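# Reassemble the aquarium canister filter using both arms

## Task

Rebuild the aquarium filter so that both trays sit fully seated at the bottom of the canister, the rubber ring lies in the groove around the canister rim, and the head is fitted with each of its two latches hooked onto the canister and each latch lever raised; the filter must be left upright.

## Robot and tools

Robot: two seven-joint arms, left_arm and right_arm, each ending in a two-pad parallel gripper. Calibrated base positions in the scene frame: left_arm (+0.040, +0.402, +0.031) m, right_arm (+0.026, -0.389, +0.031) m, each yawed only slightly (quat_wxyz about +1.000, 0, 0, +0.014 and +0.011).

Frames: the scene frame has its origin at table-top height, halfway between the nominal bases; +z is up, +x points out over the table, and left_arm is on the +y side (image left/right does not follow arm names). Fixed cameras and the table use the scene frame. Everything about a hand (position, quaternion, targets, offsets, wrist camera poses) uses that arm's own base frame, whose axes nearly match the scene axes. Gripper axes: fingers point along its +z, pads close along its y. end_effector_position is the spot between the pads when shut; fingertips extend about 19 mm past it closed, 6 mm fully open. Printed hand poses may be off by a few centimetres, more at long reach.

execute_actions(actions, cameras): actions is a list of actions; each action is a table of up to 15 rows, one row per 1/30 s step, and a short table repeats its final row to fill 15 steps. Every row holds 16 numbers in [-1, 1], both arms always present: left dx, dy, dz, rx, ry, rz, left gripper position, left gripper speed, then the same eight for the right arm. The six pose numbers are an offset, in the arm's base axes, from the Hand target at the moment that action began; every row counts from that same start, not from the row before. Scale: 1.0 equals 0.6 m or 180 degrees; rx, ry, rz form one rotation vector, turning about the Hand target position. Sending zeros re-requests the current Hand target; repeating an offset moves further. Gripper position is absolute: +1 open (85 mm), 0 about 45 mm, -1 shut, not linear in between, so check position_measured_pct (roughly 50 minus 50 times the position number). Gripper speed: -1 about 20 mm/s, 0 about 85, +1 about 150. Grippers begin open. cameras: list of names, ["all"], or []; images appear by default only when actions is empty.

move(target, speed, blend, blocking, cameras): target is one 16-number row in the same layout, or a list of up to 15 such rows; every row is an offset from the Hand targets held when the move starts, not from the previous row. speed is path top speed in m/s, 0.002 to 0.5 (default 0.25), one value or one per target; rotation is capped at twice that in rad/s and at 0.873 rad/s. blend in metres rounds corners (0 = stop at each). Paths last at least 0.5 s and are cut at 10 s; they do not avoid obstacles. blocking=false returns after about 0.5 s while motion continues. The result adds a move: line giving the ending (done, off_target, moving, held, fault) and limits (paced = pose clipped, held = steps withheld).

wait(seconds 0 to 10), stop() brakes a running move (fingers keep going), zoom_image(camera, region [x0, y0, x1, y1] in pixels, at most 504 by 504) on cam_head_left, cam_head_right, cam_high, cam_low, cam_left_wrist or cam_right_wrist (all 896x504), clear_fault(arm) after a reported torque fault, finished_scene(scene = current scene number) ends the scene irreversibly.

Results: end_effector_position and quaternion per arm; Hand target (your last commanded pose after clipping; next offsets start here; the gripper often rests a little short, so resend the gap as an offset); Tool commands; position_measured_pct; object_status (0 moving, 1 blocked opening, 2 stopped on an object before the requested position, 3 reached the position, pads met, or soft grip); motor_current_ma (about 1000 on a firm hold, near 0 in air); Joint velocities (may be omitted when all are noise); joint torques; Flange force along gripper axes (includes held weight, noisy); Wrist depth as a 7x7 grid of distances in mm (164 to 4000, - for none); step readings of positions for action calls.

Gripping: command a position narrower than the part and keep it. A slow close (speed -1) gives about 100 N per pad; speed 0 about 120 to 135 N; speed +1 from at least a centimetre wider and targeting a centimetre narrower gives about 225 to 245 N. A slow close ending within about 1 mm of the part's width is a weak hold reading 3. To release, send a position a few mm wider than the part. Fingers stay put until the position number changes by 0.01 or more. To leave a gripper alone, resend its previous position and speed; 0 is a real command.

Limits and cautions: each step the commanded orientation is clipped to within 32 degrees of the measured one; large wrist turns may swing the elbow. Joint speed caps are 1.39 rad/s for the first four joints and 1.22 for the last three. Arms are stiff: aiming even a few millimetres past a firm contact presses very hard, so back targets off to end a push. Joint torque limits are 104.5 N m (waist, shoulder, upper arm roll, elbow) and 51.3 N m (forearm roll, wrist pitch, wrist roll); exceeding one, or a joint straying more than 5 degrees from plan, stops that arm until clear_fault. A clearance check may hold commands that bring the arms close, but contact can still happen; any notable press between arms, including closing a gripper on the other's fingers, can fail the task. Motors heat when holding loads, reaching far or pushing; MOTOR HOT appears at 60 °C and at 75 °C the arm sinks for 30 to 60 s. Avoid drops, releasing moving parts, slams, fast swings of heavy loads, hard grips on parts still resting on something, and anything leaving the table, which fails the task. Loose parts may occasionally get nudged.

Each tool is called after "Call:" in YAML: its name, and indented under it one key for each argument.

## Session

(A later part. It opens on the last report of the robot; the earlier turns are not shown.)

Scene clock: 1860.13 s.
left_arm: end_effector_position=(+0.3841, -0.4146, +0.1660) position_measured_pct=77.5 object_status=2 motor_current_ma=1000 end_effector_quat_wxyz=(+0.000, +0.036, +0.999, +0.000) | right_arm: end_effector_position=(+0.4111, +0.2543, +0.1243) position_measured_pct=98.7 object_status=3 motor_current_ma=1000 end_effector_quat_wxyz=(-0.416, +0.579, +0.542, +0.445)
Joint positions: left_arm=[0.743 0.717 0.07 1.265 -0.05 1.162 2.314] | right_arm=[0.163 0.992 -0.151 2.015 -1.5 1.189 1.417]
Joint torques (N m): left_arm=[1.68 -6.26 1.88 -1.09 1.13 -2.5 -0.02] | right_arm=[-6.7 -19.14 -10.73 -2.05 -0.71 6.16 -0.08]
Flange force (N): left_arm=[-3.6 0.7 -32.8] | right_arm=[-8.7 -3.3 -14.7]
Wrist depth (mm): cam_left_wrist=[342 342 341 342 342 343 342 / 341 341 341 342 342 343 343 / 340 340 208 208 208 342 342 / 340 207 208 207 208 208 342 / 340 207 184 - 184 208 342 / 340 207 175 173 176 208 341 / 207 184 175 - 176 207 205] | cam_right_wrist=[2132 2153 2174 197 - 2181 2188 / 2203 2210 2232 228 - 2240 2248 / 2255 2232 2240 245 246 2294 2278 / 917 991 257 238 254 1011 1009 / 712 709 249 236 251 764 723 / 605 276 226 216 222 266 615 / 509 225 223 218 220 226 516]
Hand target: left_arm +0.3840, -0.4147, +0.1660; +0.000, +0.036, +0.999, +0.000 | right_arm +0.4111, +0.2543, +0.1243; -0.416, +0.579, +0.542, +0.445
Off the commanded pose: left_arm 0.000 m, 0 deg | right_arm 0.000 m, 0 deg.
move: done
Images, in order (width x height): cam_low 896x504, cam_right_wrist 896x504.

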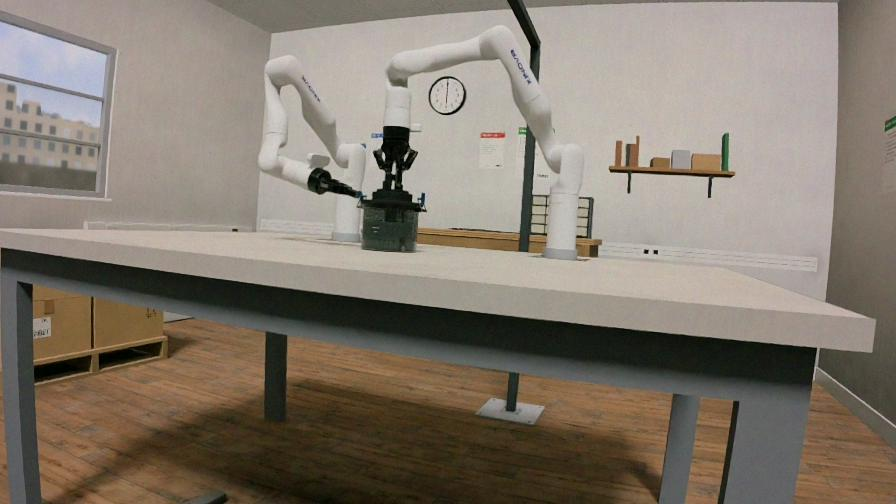

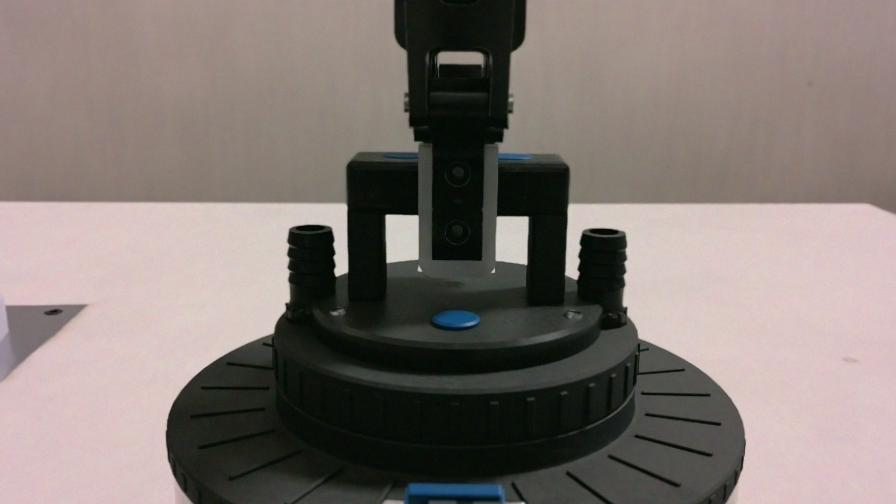

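Call:
move:
  target:
    - [0,0,0,0,0,0,-0.8,-1,0.0005,0.0083,0.002,0,0,0,-1,0]
  speed: 0.015
  cameras: ["cam_low"]

Call:
zoom_image:
  camera: "cam_low"
  region: [320, 180, 400, 240]

Scene clock: 1867.87 s.
left_arm: end_effector_position=(+0.3840, -0.4147, +0.1660) position_measured_pct=77.5 object_status=2 motor_current_ma=1000 end_effector_quat_wxyz=(+0.000, +0.036, +0.999, +0.000) | right_arm: end_effector_position=(+0.4114, +0.2593, +0.1255) position_measured_pct=98.7 object_status=3 motor_current_ma=1000 end_effector_quat_wxyz=(-0.416, +0.579, +0.542, +0.445)
Joint positions: left_arm=[0.743 0.717 0.07 1.265 -0.05 1.162 2.314] | right_arm=[0.154 0.989 -0.156 2.016 -1.511 1.184 1.417]
Joint torques (N m): left_arm=[-0.22 -8.5 0.36 -0.53 0.24 -1.09 -0.07] | right_arm=[-4.54 -17.86 -7.69 -2.21 -0.73 4.24 -0.09]
Flange force (N): left_arm=[-4.8 -5.2 -28.0] | right_arm=[-3.6 -3.4 -11.3]
Wrist depth (mm): cam_left_wrist=[342 342 342 343 342 342 343 / 341 341 341 341 341 342 342 / 341 341 208 208 208 342 342 / 340 208 208 207 208 209 342 / 340 207 184 - 184 208 342 / 339 207 175 173 176 208 341 / 206 184 175 - 176 207 204] | cam_right_wrist=[2167 2160 - 191 - 2174 2188 / 2195 2225 2218 216 - 2225 2248 / 2218 2248 2248 239 241 2286 2278 / 923 1000 250 233 249 1015 1018 / 750 757 249 240 249 770 729 / 610 279 225 215 220 283 621 / 512 227 218 212 219 229 518]
Hand target: left_arm +0.3840, -0.4147, +0.1660; +0.000, +0.036, +0.999, +0.000 | right_arm +0.4114, +0.2593, +0.1255; -0.416, +0.579, +0.542, +0.445
Off the commanded pose: left_arm 0.000 m, 0 deg | right_arm 0.000 m, 0 deg.
move: done
Images, in order (width x height): cam_low 896x504.

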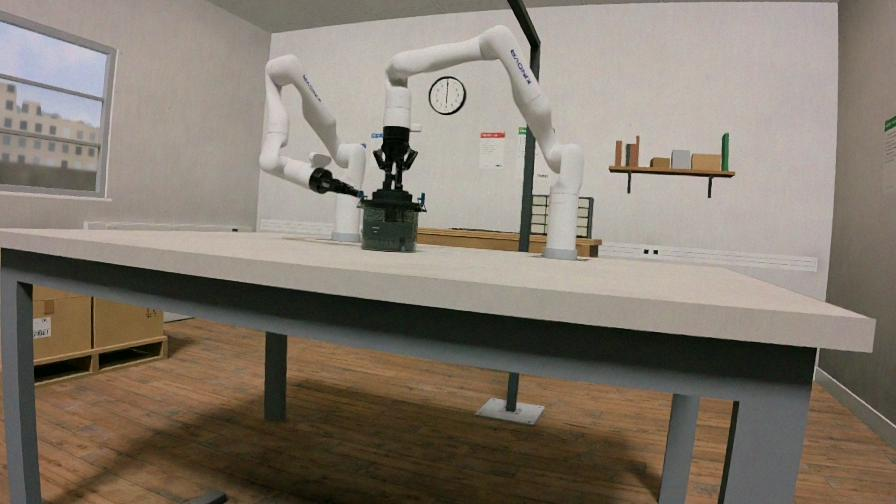

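Scaled by 6.300 from the camera's 896x504 image, which has a finer 1280x720 frame.

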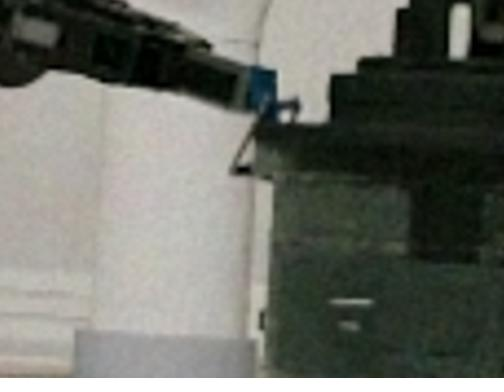

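Call:
move:
  target:
    - [0,0,0,0,0,0,-0.8,-1,0.0005,0.0083,0.0005,0,0,0,-1,0]
  speed: 0.015
  cameras: ["cam_low","cam_right_wrist"]

Call:
zoom_image:
  camera: "cam_low"
  region: [320, 180, 400, 240]

Scene clock: 1874.50 s.
left_arm: end_effector_position=(+0.3840, -0.4147, +0.1660) position_measured_pct=77.5 object_status=2 motor_current_ma=1000 end_effector_quat_wxyz=(+0.000, +0.036, +0.999, +0.000) | right_arm: end_effector_position=(+0.4118, +0.2642, +0.1258) position_measured_pct=98.7 object_status=3 motor_current_ma=1000 end_effector_quat_wxyz=(-0.416, +0.579, +0.542, +0.445)
Joint positions: left_arm=[0.743 0.717 0.07 1.265 -0.05 1.162 2.314] | right_arm=[0.145 0.988 -0.162 2.017 -1.522 1.177 1.418]
Joint torques (N m): left_arm=[0.85 -10.64 1.35 -1.03 0.81 -0.66 -0.11] | right_arm=[-4.47 -17.22 -7.26 -2.73 -0.98 3.48 -0.07]
Flange force (N): left_arm=[-7.1 -4.9 -24.0] | right_arm=[-1.5 -4.5 -12.9]
Wrist depth (mm): cam_left_wrist=[341 341 342 342 342 342 343 / 341 340 342 341 341 342 342 / 339 340 208 208 208 341 341 / 340 208 208 208 208 208 342 / 340 207 184 - 184 208 342 / 340 207 176 173 176 208 341 / 206 184 175 - 176 207 208] | cam_right_wrist=[2146 2139 - 185 - 2203 2195 / 2181 2210 2225 204 - 2248 2263 / 2248 2225 252 235 235 2263 2286 / 927 999 243 227 243 1014 1020 / 753 717 244 235 244 769 729 / 610 281 220 212 217 272 621 / 513 228 217 206 213 230 520]
Hand target: left_arm +0.3840, -0.4147, +0.1660; +0.000, +0.036, +0.999, +0.000 | right_arm +0.4117, +0.2643, +0.1258; -0.416, +0.579, +0.542, +0.445
Off the commanded pose: left_arm 0.000 m, 0 deg | right_arm 0.000 m, 0 deg.
move: done
Images, in order (width x height): cam_low 896x504, cam_right_wrist 896x504.

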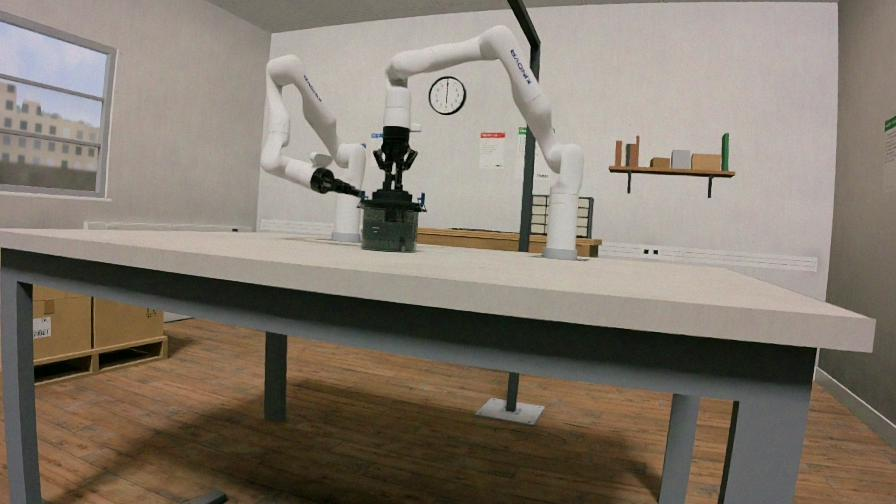

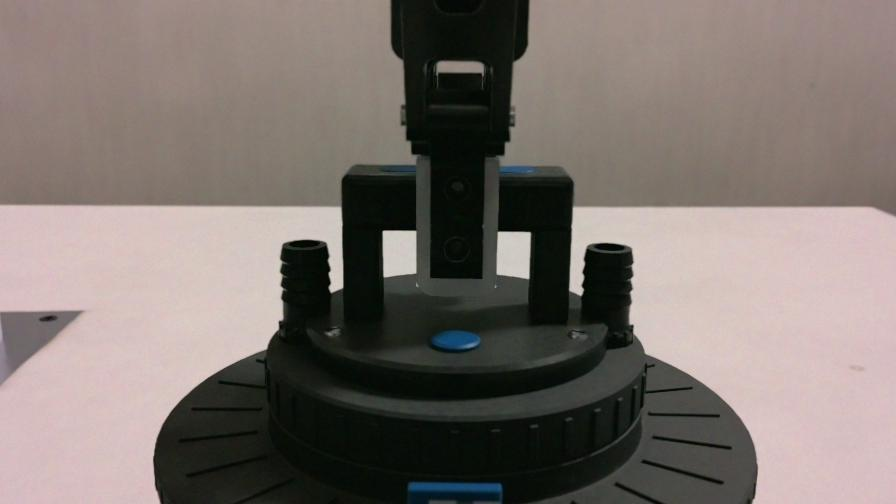

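Scaled by 6.300 from the camera's 896x504 image, which has a finer 1280x720 frame.

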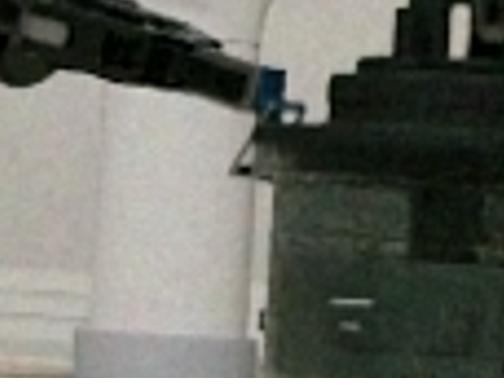

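Call:
move:
  target:
    - [0,0,0,0,0,0,-0.8,-1,-0.0007,-0.01,0.001,0,0,0,-1,0]
  speed: 0.02
  cameras: ["cam_low","cam_right_wrist"]

Call:
zoom_image:
  camera: "cam_low"
  region: [320, 180, 400, 240]

Call:
zoom_image:
  camera: "cam_low"
  region: [390, 180, 470, 240]

Scene clock: 1886.00 s.
left_arm: end_effector_position=(+0.3840, -0.4147, +0.1660) position_measured_pct=77.5 object_status=2 motor_current_ma=1000 end_effector_quat_wxyz=(+0.000, +0.036, +0.999, +0.000) | right_arm: end_effector_position=(+0.4113, +0.2583, +0.1264) position_measured_pct=98.7 object_status=3 motor_current_ma=1000 end_effector_quat_wxyz=(-0.416, +0.579, +0.542, +0.445)
Joint positions: left_arm=[0.743 0.717 0.07 1.265 -0.05 1.162 2.314] | right_arm=[0.156 0.986 -0.155 2.017 -1.508 1.185 1.414]
Joint torques (N m): left_arm=[-2.49 -12.23 -1.4 -0.57 -0.65 0.42 -0.06] | right_arm=[0.57 -17.74 -3.34 -2.1 -0.4 3.23 -0.06]
Flange force (N): left_arm=[-6.0 -11.8 -20.6] | right_arm=[0.4 -2.9 1.3]
Wrist depth (mm): cam_left_wrist=[341 342 342 342 342 343 342 / 341 341 342 341 342 342 342 / 340 340 208 208 208 342 341 / 341 208 208 208 208 208 341 / 340 207 184 - 184 208 342 / 339 207 176 173 176 208 341 / 207 183 176 - 176 207 208] | cam_right_wrist=[2146 2153 2160 190 - 2181 2203 / 2188 2188 2232 210 - 2248 2232 / 2240 2263 2240 240 241 2263 2278 / 931 1002 250 233 249 1022 1020 / 757 768 250 241 250 774 733 / 614 297 228 218 220 283 622 / 515 230 221 212 218 232 522]
Hand target: left_arm +0.3840, -0.4147, +0.1660; +0.000, +0.036, +0.999, +0.000 | right_arm +0.4113, +0.2583, +0.1264; -0.416, +0.579, +0.542, +0.445
Off the commanded pose: left_arm 0.000 m, 0 deg | right_arm 0.000 m, 0 deg.
move: done
Images, in order (width x height): cam_low 896x504, cam_right_wrist 896x504.

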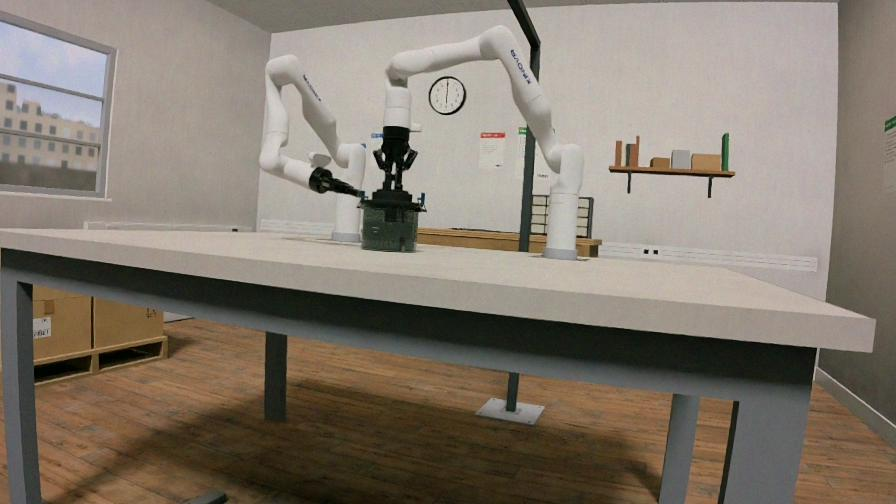

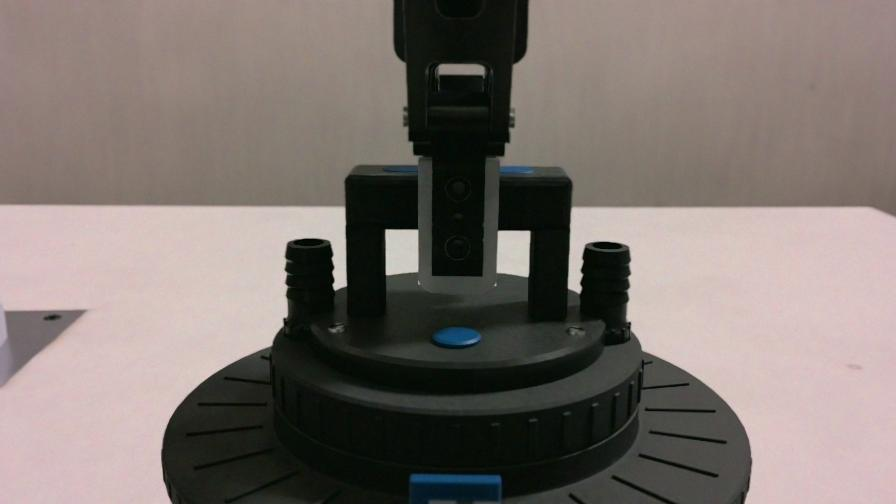

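Scaled by 6.300 from the camera's 896x504 image, which has a finer 1280x720 frame.

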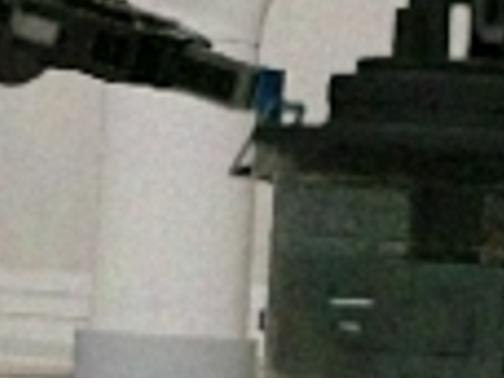

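Scaled by 6.300 from the camera's 896x504 image, which has a finer 1280x720 frame.

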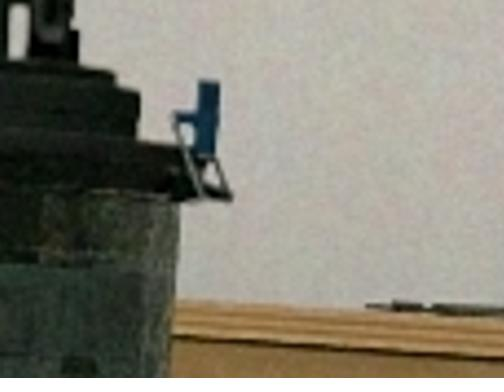

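Call:
move:
  target:
    - [0,0,0,0,0,0,-0.8,-1,-0.005,-0.06,0,0,0,0,-1,0]
    - [0,0,0,0,0,0,-0.8,-1,-0.009,-0.13,-0.075,0,0,0,-1,0]
  speed: [0.05,0.1]
  blend: [0.01,0]
  cameras: ["cam_right_wrist","cam_low"]

Call:
zoom_image:
  camera: "cam_right_wrist"
  region: [350, 180, 590, 420]

Call:
zoom_image:
  camera: "cam_low"
  region: [330, 170, 450, 260]

Scene clock: 1896.20 s.
left_arm: end_effector_position=(+0.3840, -0.4147, +0.1660) position_measured_pct=77.5 object_status=2 motor_current_ma=1000 end_effector_quat_wxyz=(+0.000, +0.036, +0.999, +0.000) | right_arm: end_effector_position=(+0.4059, +0.1803, +0.0814) position_measured_pct=98.7 object_status=3 motor_current_ma=1000 end_effector_quat_wxyz=(-0.416, +0.579, +0.542, +0.445)
Joint positions: left_arm=[0.743 0.717 0.07 1.265 -0.05 1.162 2.314] | right_arm=[0.291 1.102 -0.07 1.947 -1.345 1.268 1.462]
Joint torques (N m): left_arm=[-2.5 -12.19 -1.37 -0.56 -0.64 0.39 -0.04] | right_arm=[0.41 -18.15 -2.89 -1.33 -0.19 3.14 -0.1]
Flange force (N): left_arm=[-6.1 -11.8 -20.7] | right_arm=[0.9 -3.6 1.6]
Wrist depth (mm): cam_left_wrist=[342 341 341 342 342 342 342 / 341 342 341 341 341 342 343 / 341 341 208 208 208 342 342 / 340 208 207 207 208 208 341 / 340 207 184 - 184 208 342 / 339 207 176 173 176 208 341 / 207 184 175 - 176 207 208] | cam_right_wrist=[2218 2232 2232 304 2232 2240 2286 / 2278 2286 2271 309 315 2278 2335 / 1083 1092 301 282 286 1116 1244 / 765 719 286 239 280 313 848 / 630 596 351 247 357 605 642 / 486 509 319 306 309 514 515 / 426 410 302 281 291 414 414]
Hand target: left_arm +0.3840, -0.4147, +0.1660; +0.000, +0.036, +0.999, +0.000 | right_arm +0.4059, +0.1803, +0.0814; -0.416, +0.579, +0.542, +0.445
Off the commanded pose: left_arm 0.000 m, 0 deg | right_arm 0.000 m, 0 deg.
move: done
Images, in order (width x height): cam_low 896x504, cam_right_wrist 896x504.

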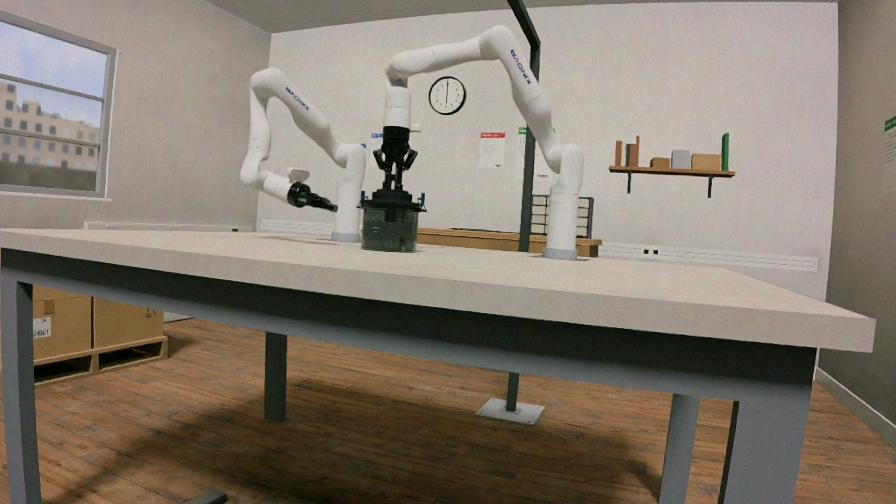

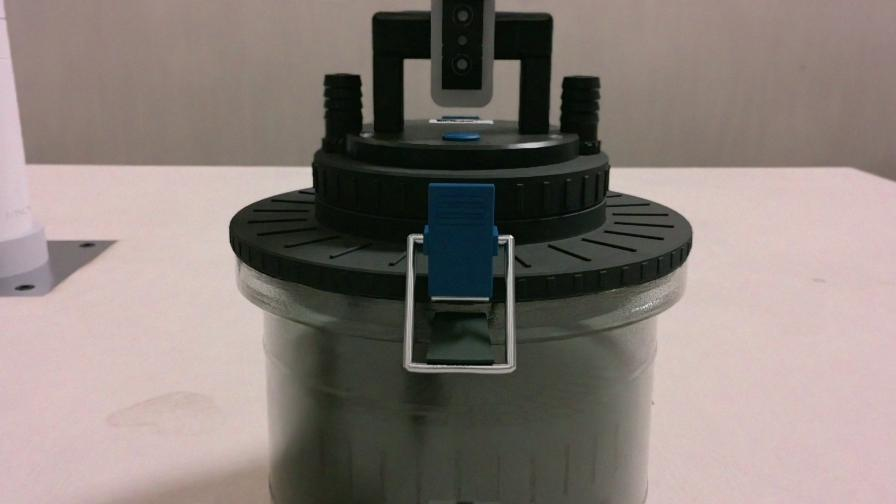

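Scaled by 2.100 from the camera's 896x504 image, which has a finer 1280x720 frame.

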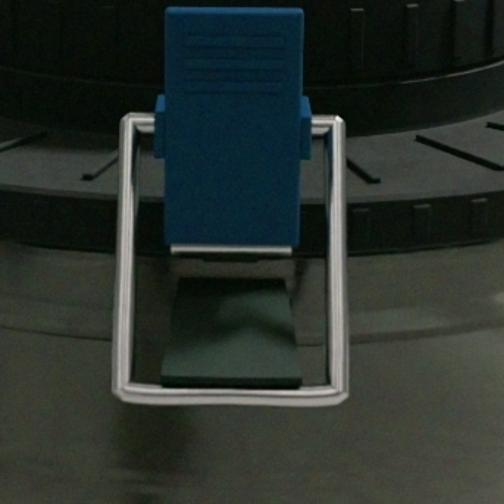

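Scaled by 4.200 from the camera's 896x504 image, which has a finer 1280x720 frame.

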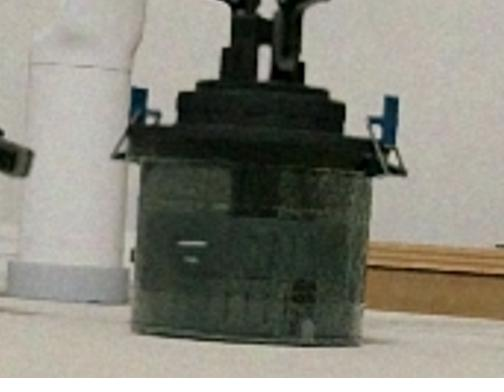

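Call:
move:
  target:
    - [0,0,0.0022,0,0,0,-0.8,-1,0,0,0,0,0,0,-1,0]
    - [0,0,0.0022,0,0,0,-0.1,-0.7,0,0,0,0,0,0,-1,0]
    - [0,0,0.2,0,0,0,-0.1,-0.7,0,0,0,0,0,0,-1,0]
  speed: [0.02,0.05,0.08]
  cameras: ["cam_right_wrist","cam_low","cam_left_wrist","cam_head_left"]

Call:
zoom_image:
  camera: "cam_low"
  region: [330, 170, 450, 260]

Call:
zoom_image:
  camera: "cam_left_wrist"
  region: [100, 100, 604, 504]

Scene clock: 1908.70 s.
left_arm: end_effector_position=(+0.3840, -0.4146, +0.2861) position_measured_pct=55.0 object_status=3 motor_current_ma=0 end_effector_quat_wxyz=(+0.000, +0.036, +0.999, +0.000) | right_arm: end_effector_position=(+0.4059, +0.1803, +0.0814) position_measured_pct=98.7 object_status=3 motor_current_ma=1000 end_effector_quat_wxyz=(-0.416, +0.579, +0.542, +0.445)
Joint positions: left_arm=[0.741 0.641 0.082 1.012 -0.049 1.491 2.31] | right_arm=[0.291 1.102 -0.07 1.947 -1.345 1.268 1.462]
Joint torques (N m): left_arm=[0.97 -21.98 1.24 -7.2 0.14 -0.07 -0.04] | right_arm=[0.36 -18.14 -2.82 -1.16 -0.23 3.17 -0.06]
Flange force (N): left_arm=[-9.4 -6.5 -5.3] | right_arm=[0.8 -3.0 1.4]
Wrist depth (mm): cam_left_wrist=[461 460 461 461 460 460 462 / 460 461 460 462 461 459 461 / 460 457 461 461 460 461 462 / 459 459 326 327 328 461 462 / 459 459 326 295 326 460 459 / 455 326 294 253 303 459 459 / 456 455 302 253 302 458 459] | cam_right_wrist=[2240 2240 2248 309 2255 2255 2278 / 2278 2248 2263 314 2278 2302 2310 / 1083 1089 301 282 287 1116 1253 / 763 770 275 239 280 313 847 / 629 596 351 242 357 602 640 / 485 509 320 306 310 515 516 / 425 410 303 283 293 414 414]
Hand target: left_arm +0.3840, -0.4147, +0.2860; +0.000, +0.036, +0.999, +0.000 | right_arm +0.4059, +0.1803, +0.0814; -0.416, +0.579, +0.542, +0.445
Off the commanded pose: left_arm 0.000 m, 0 deg | right_arm 0.000 m, 0 deg.
move: done
Images, in order (width x height): cam_head_left 896x504, cam_low 896x504, cam_left_wrist 896x504, cam_right_wrist 896x504.

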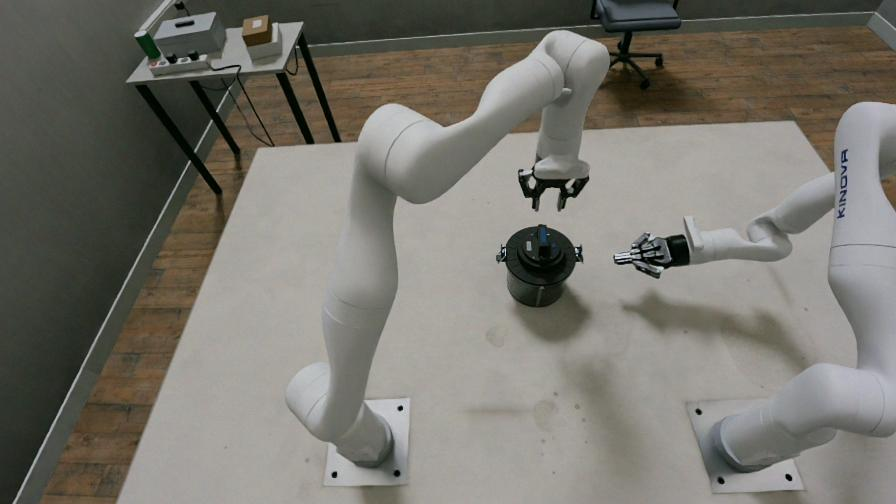

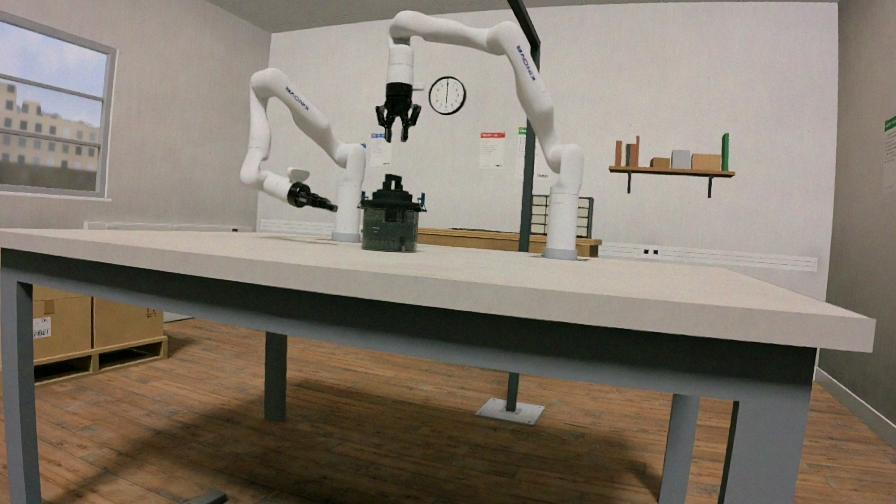

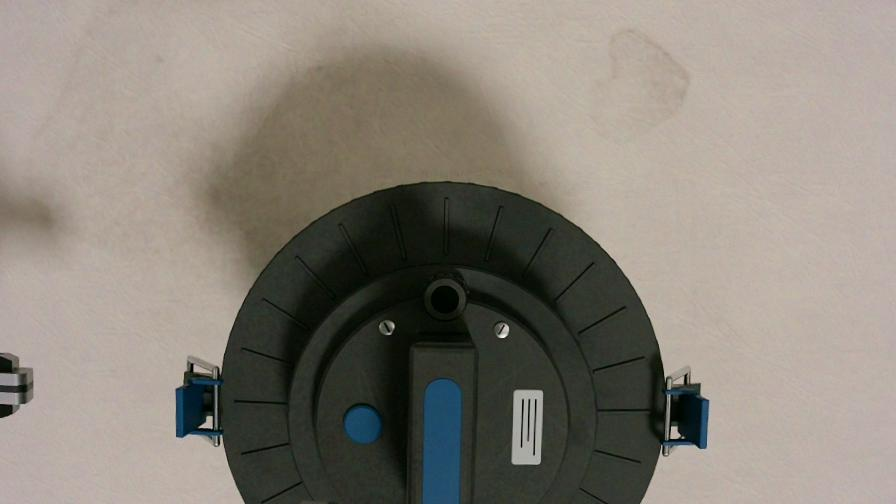

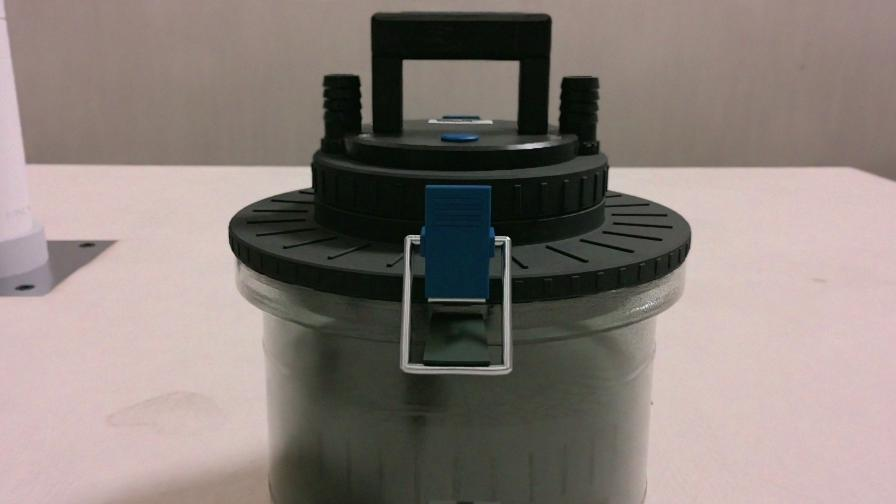

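Scaled by 4.200 from the camera's 896x504 image, which has a finer 1280x720 frame.

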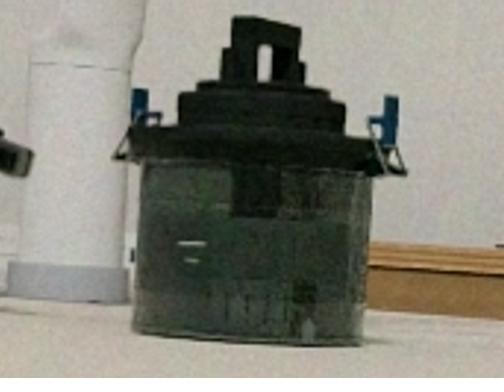

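Scaled by 1.000.

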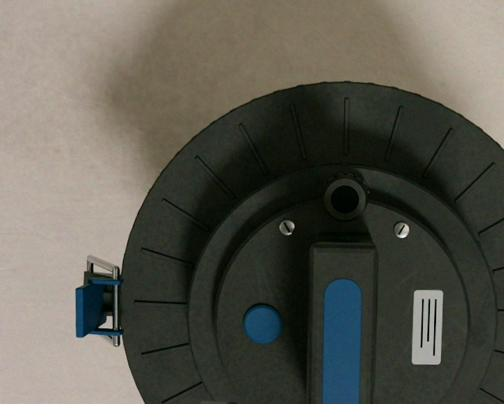

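Call:
zoom_image:
  camera: "cam_right_wrist"
  region: [220, 150, 700, 400]

Scaled by 1.050 from the camera's 896x504 image, which has a finer 1280x720 frame.

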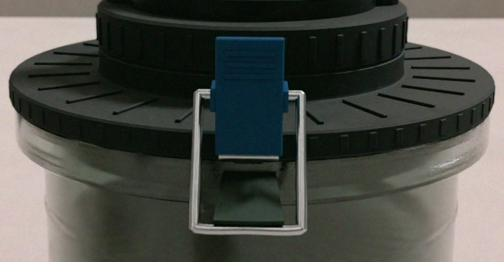

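Call:
finished_scene:
  scene: 1

The scene is finished: the task was done.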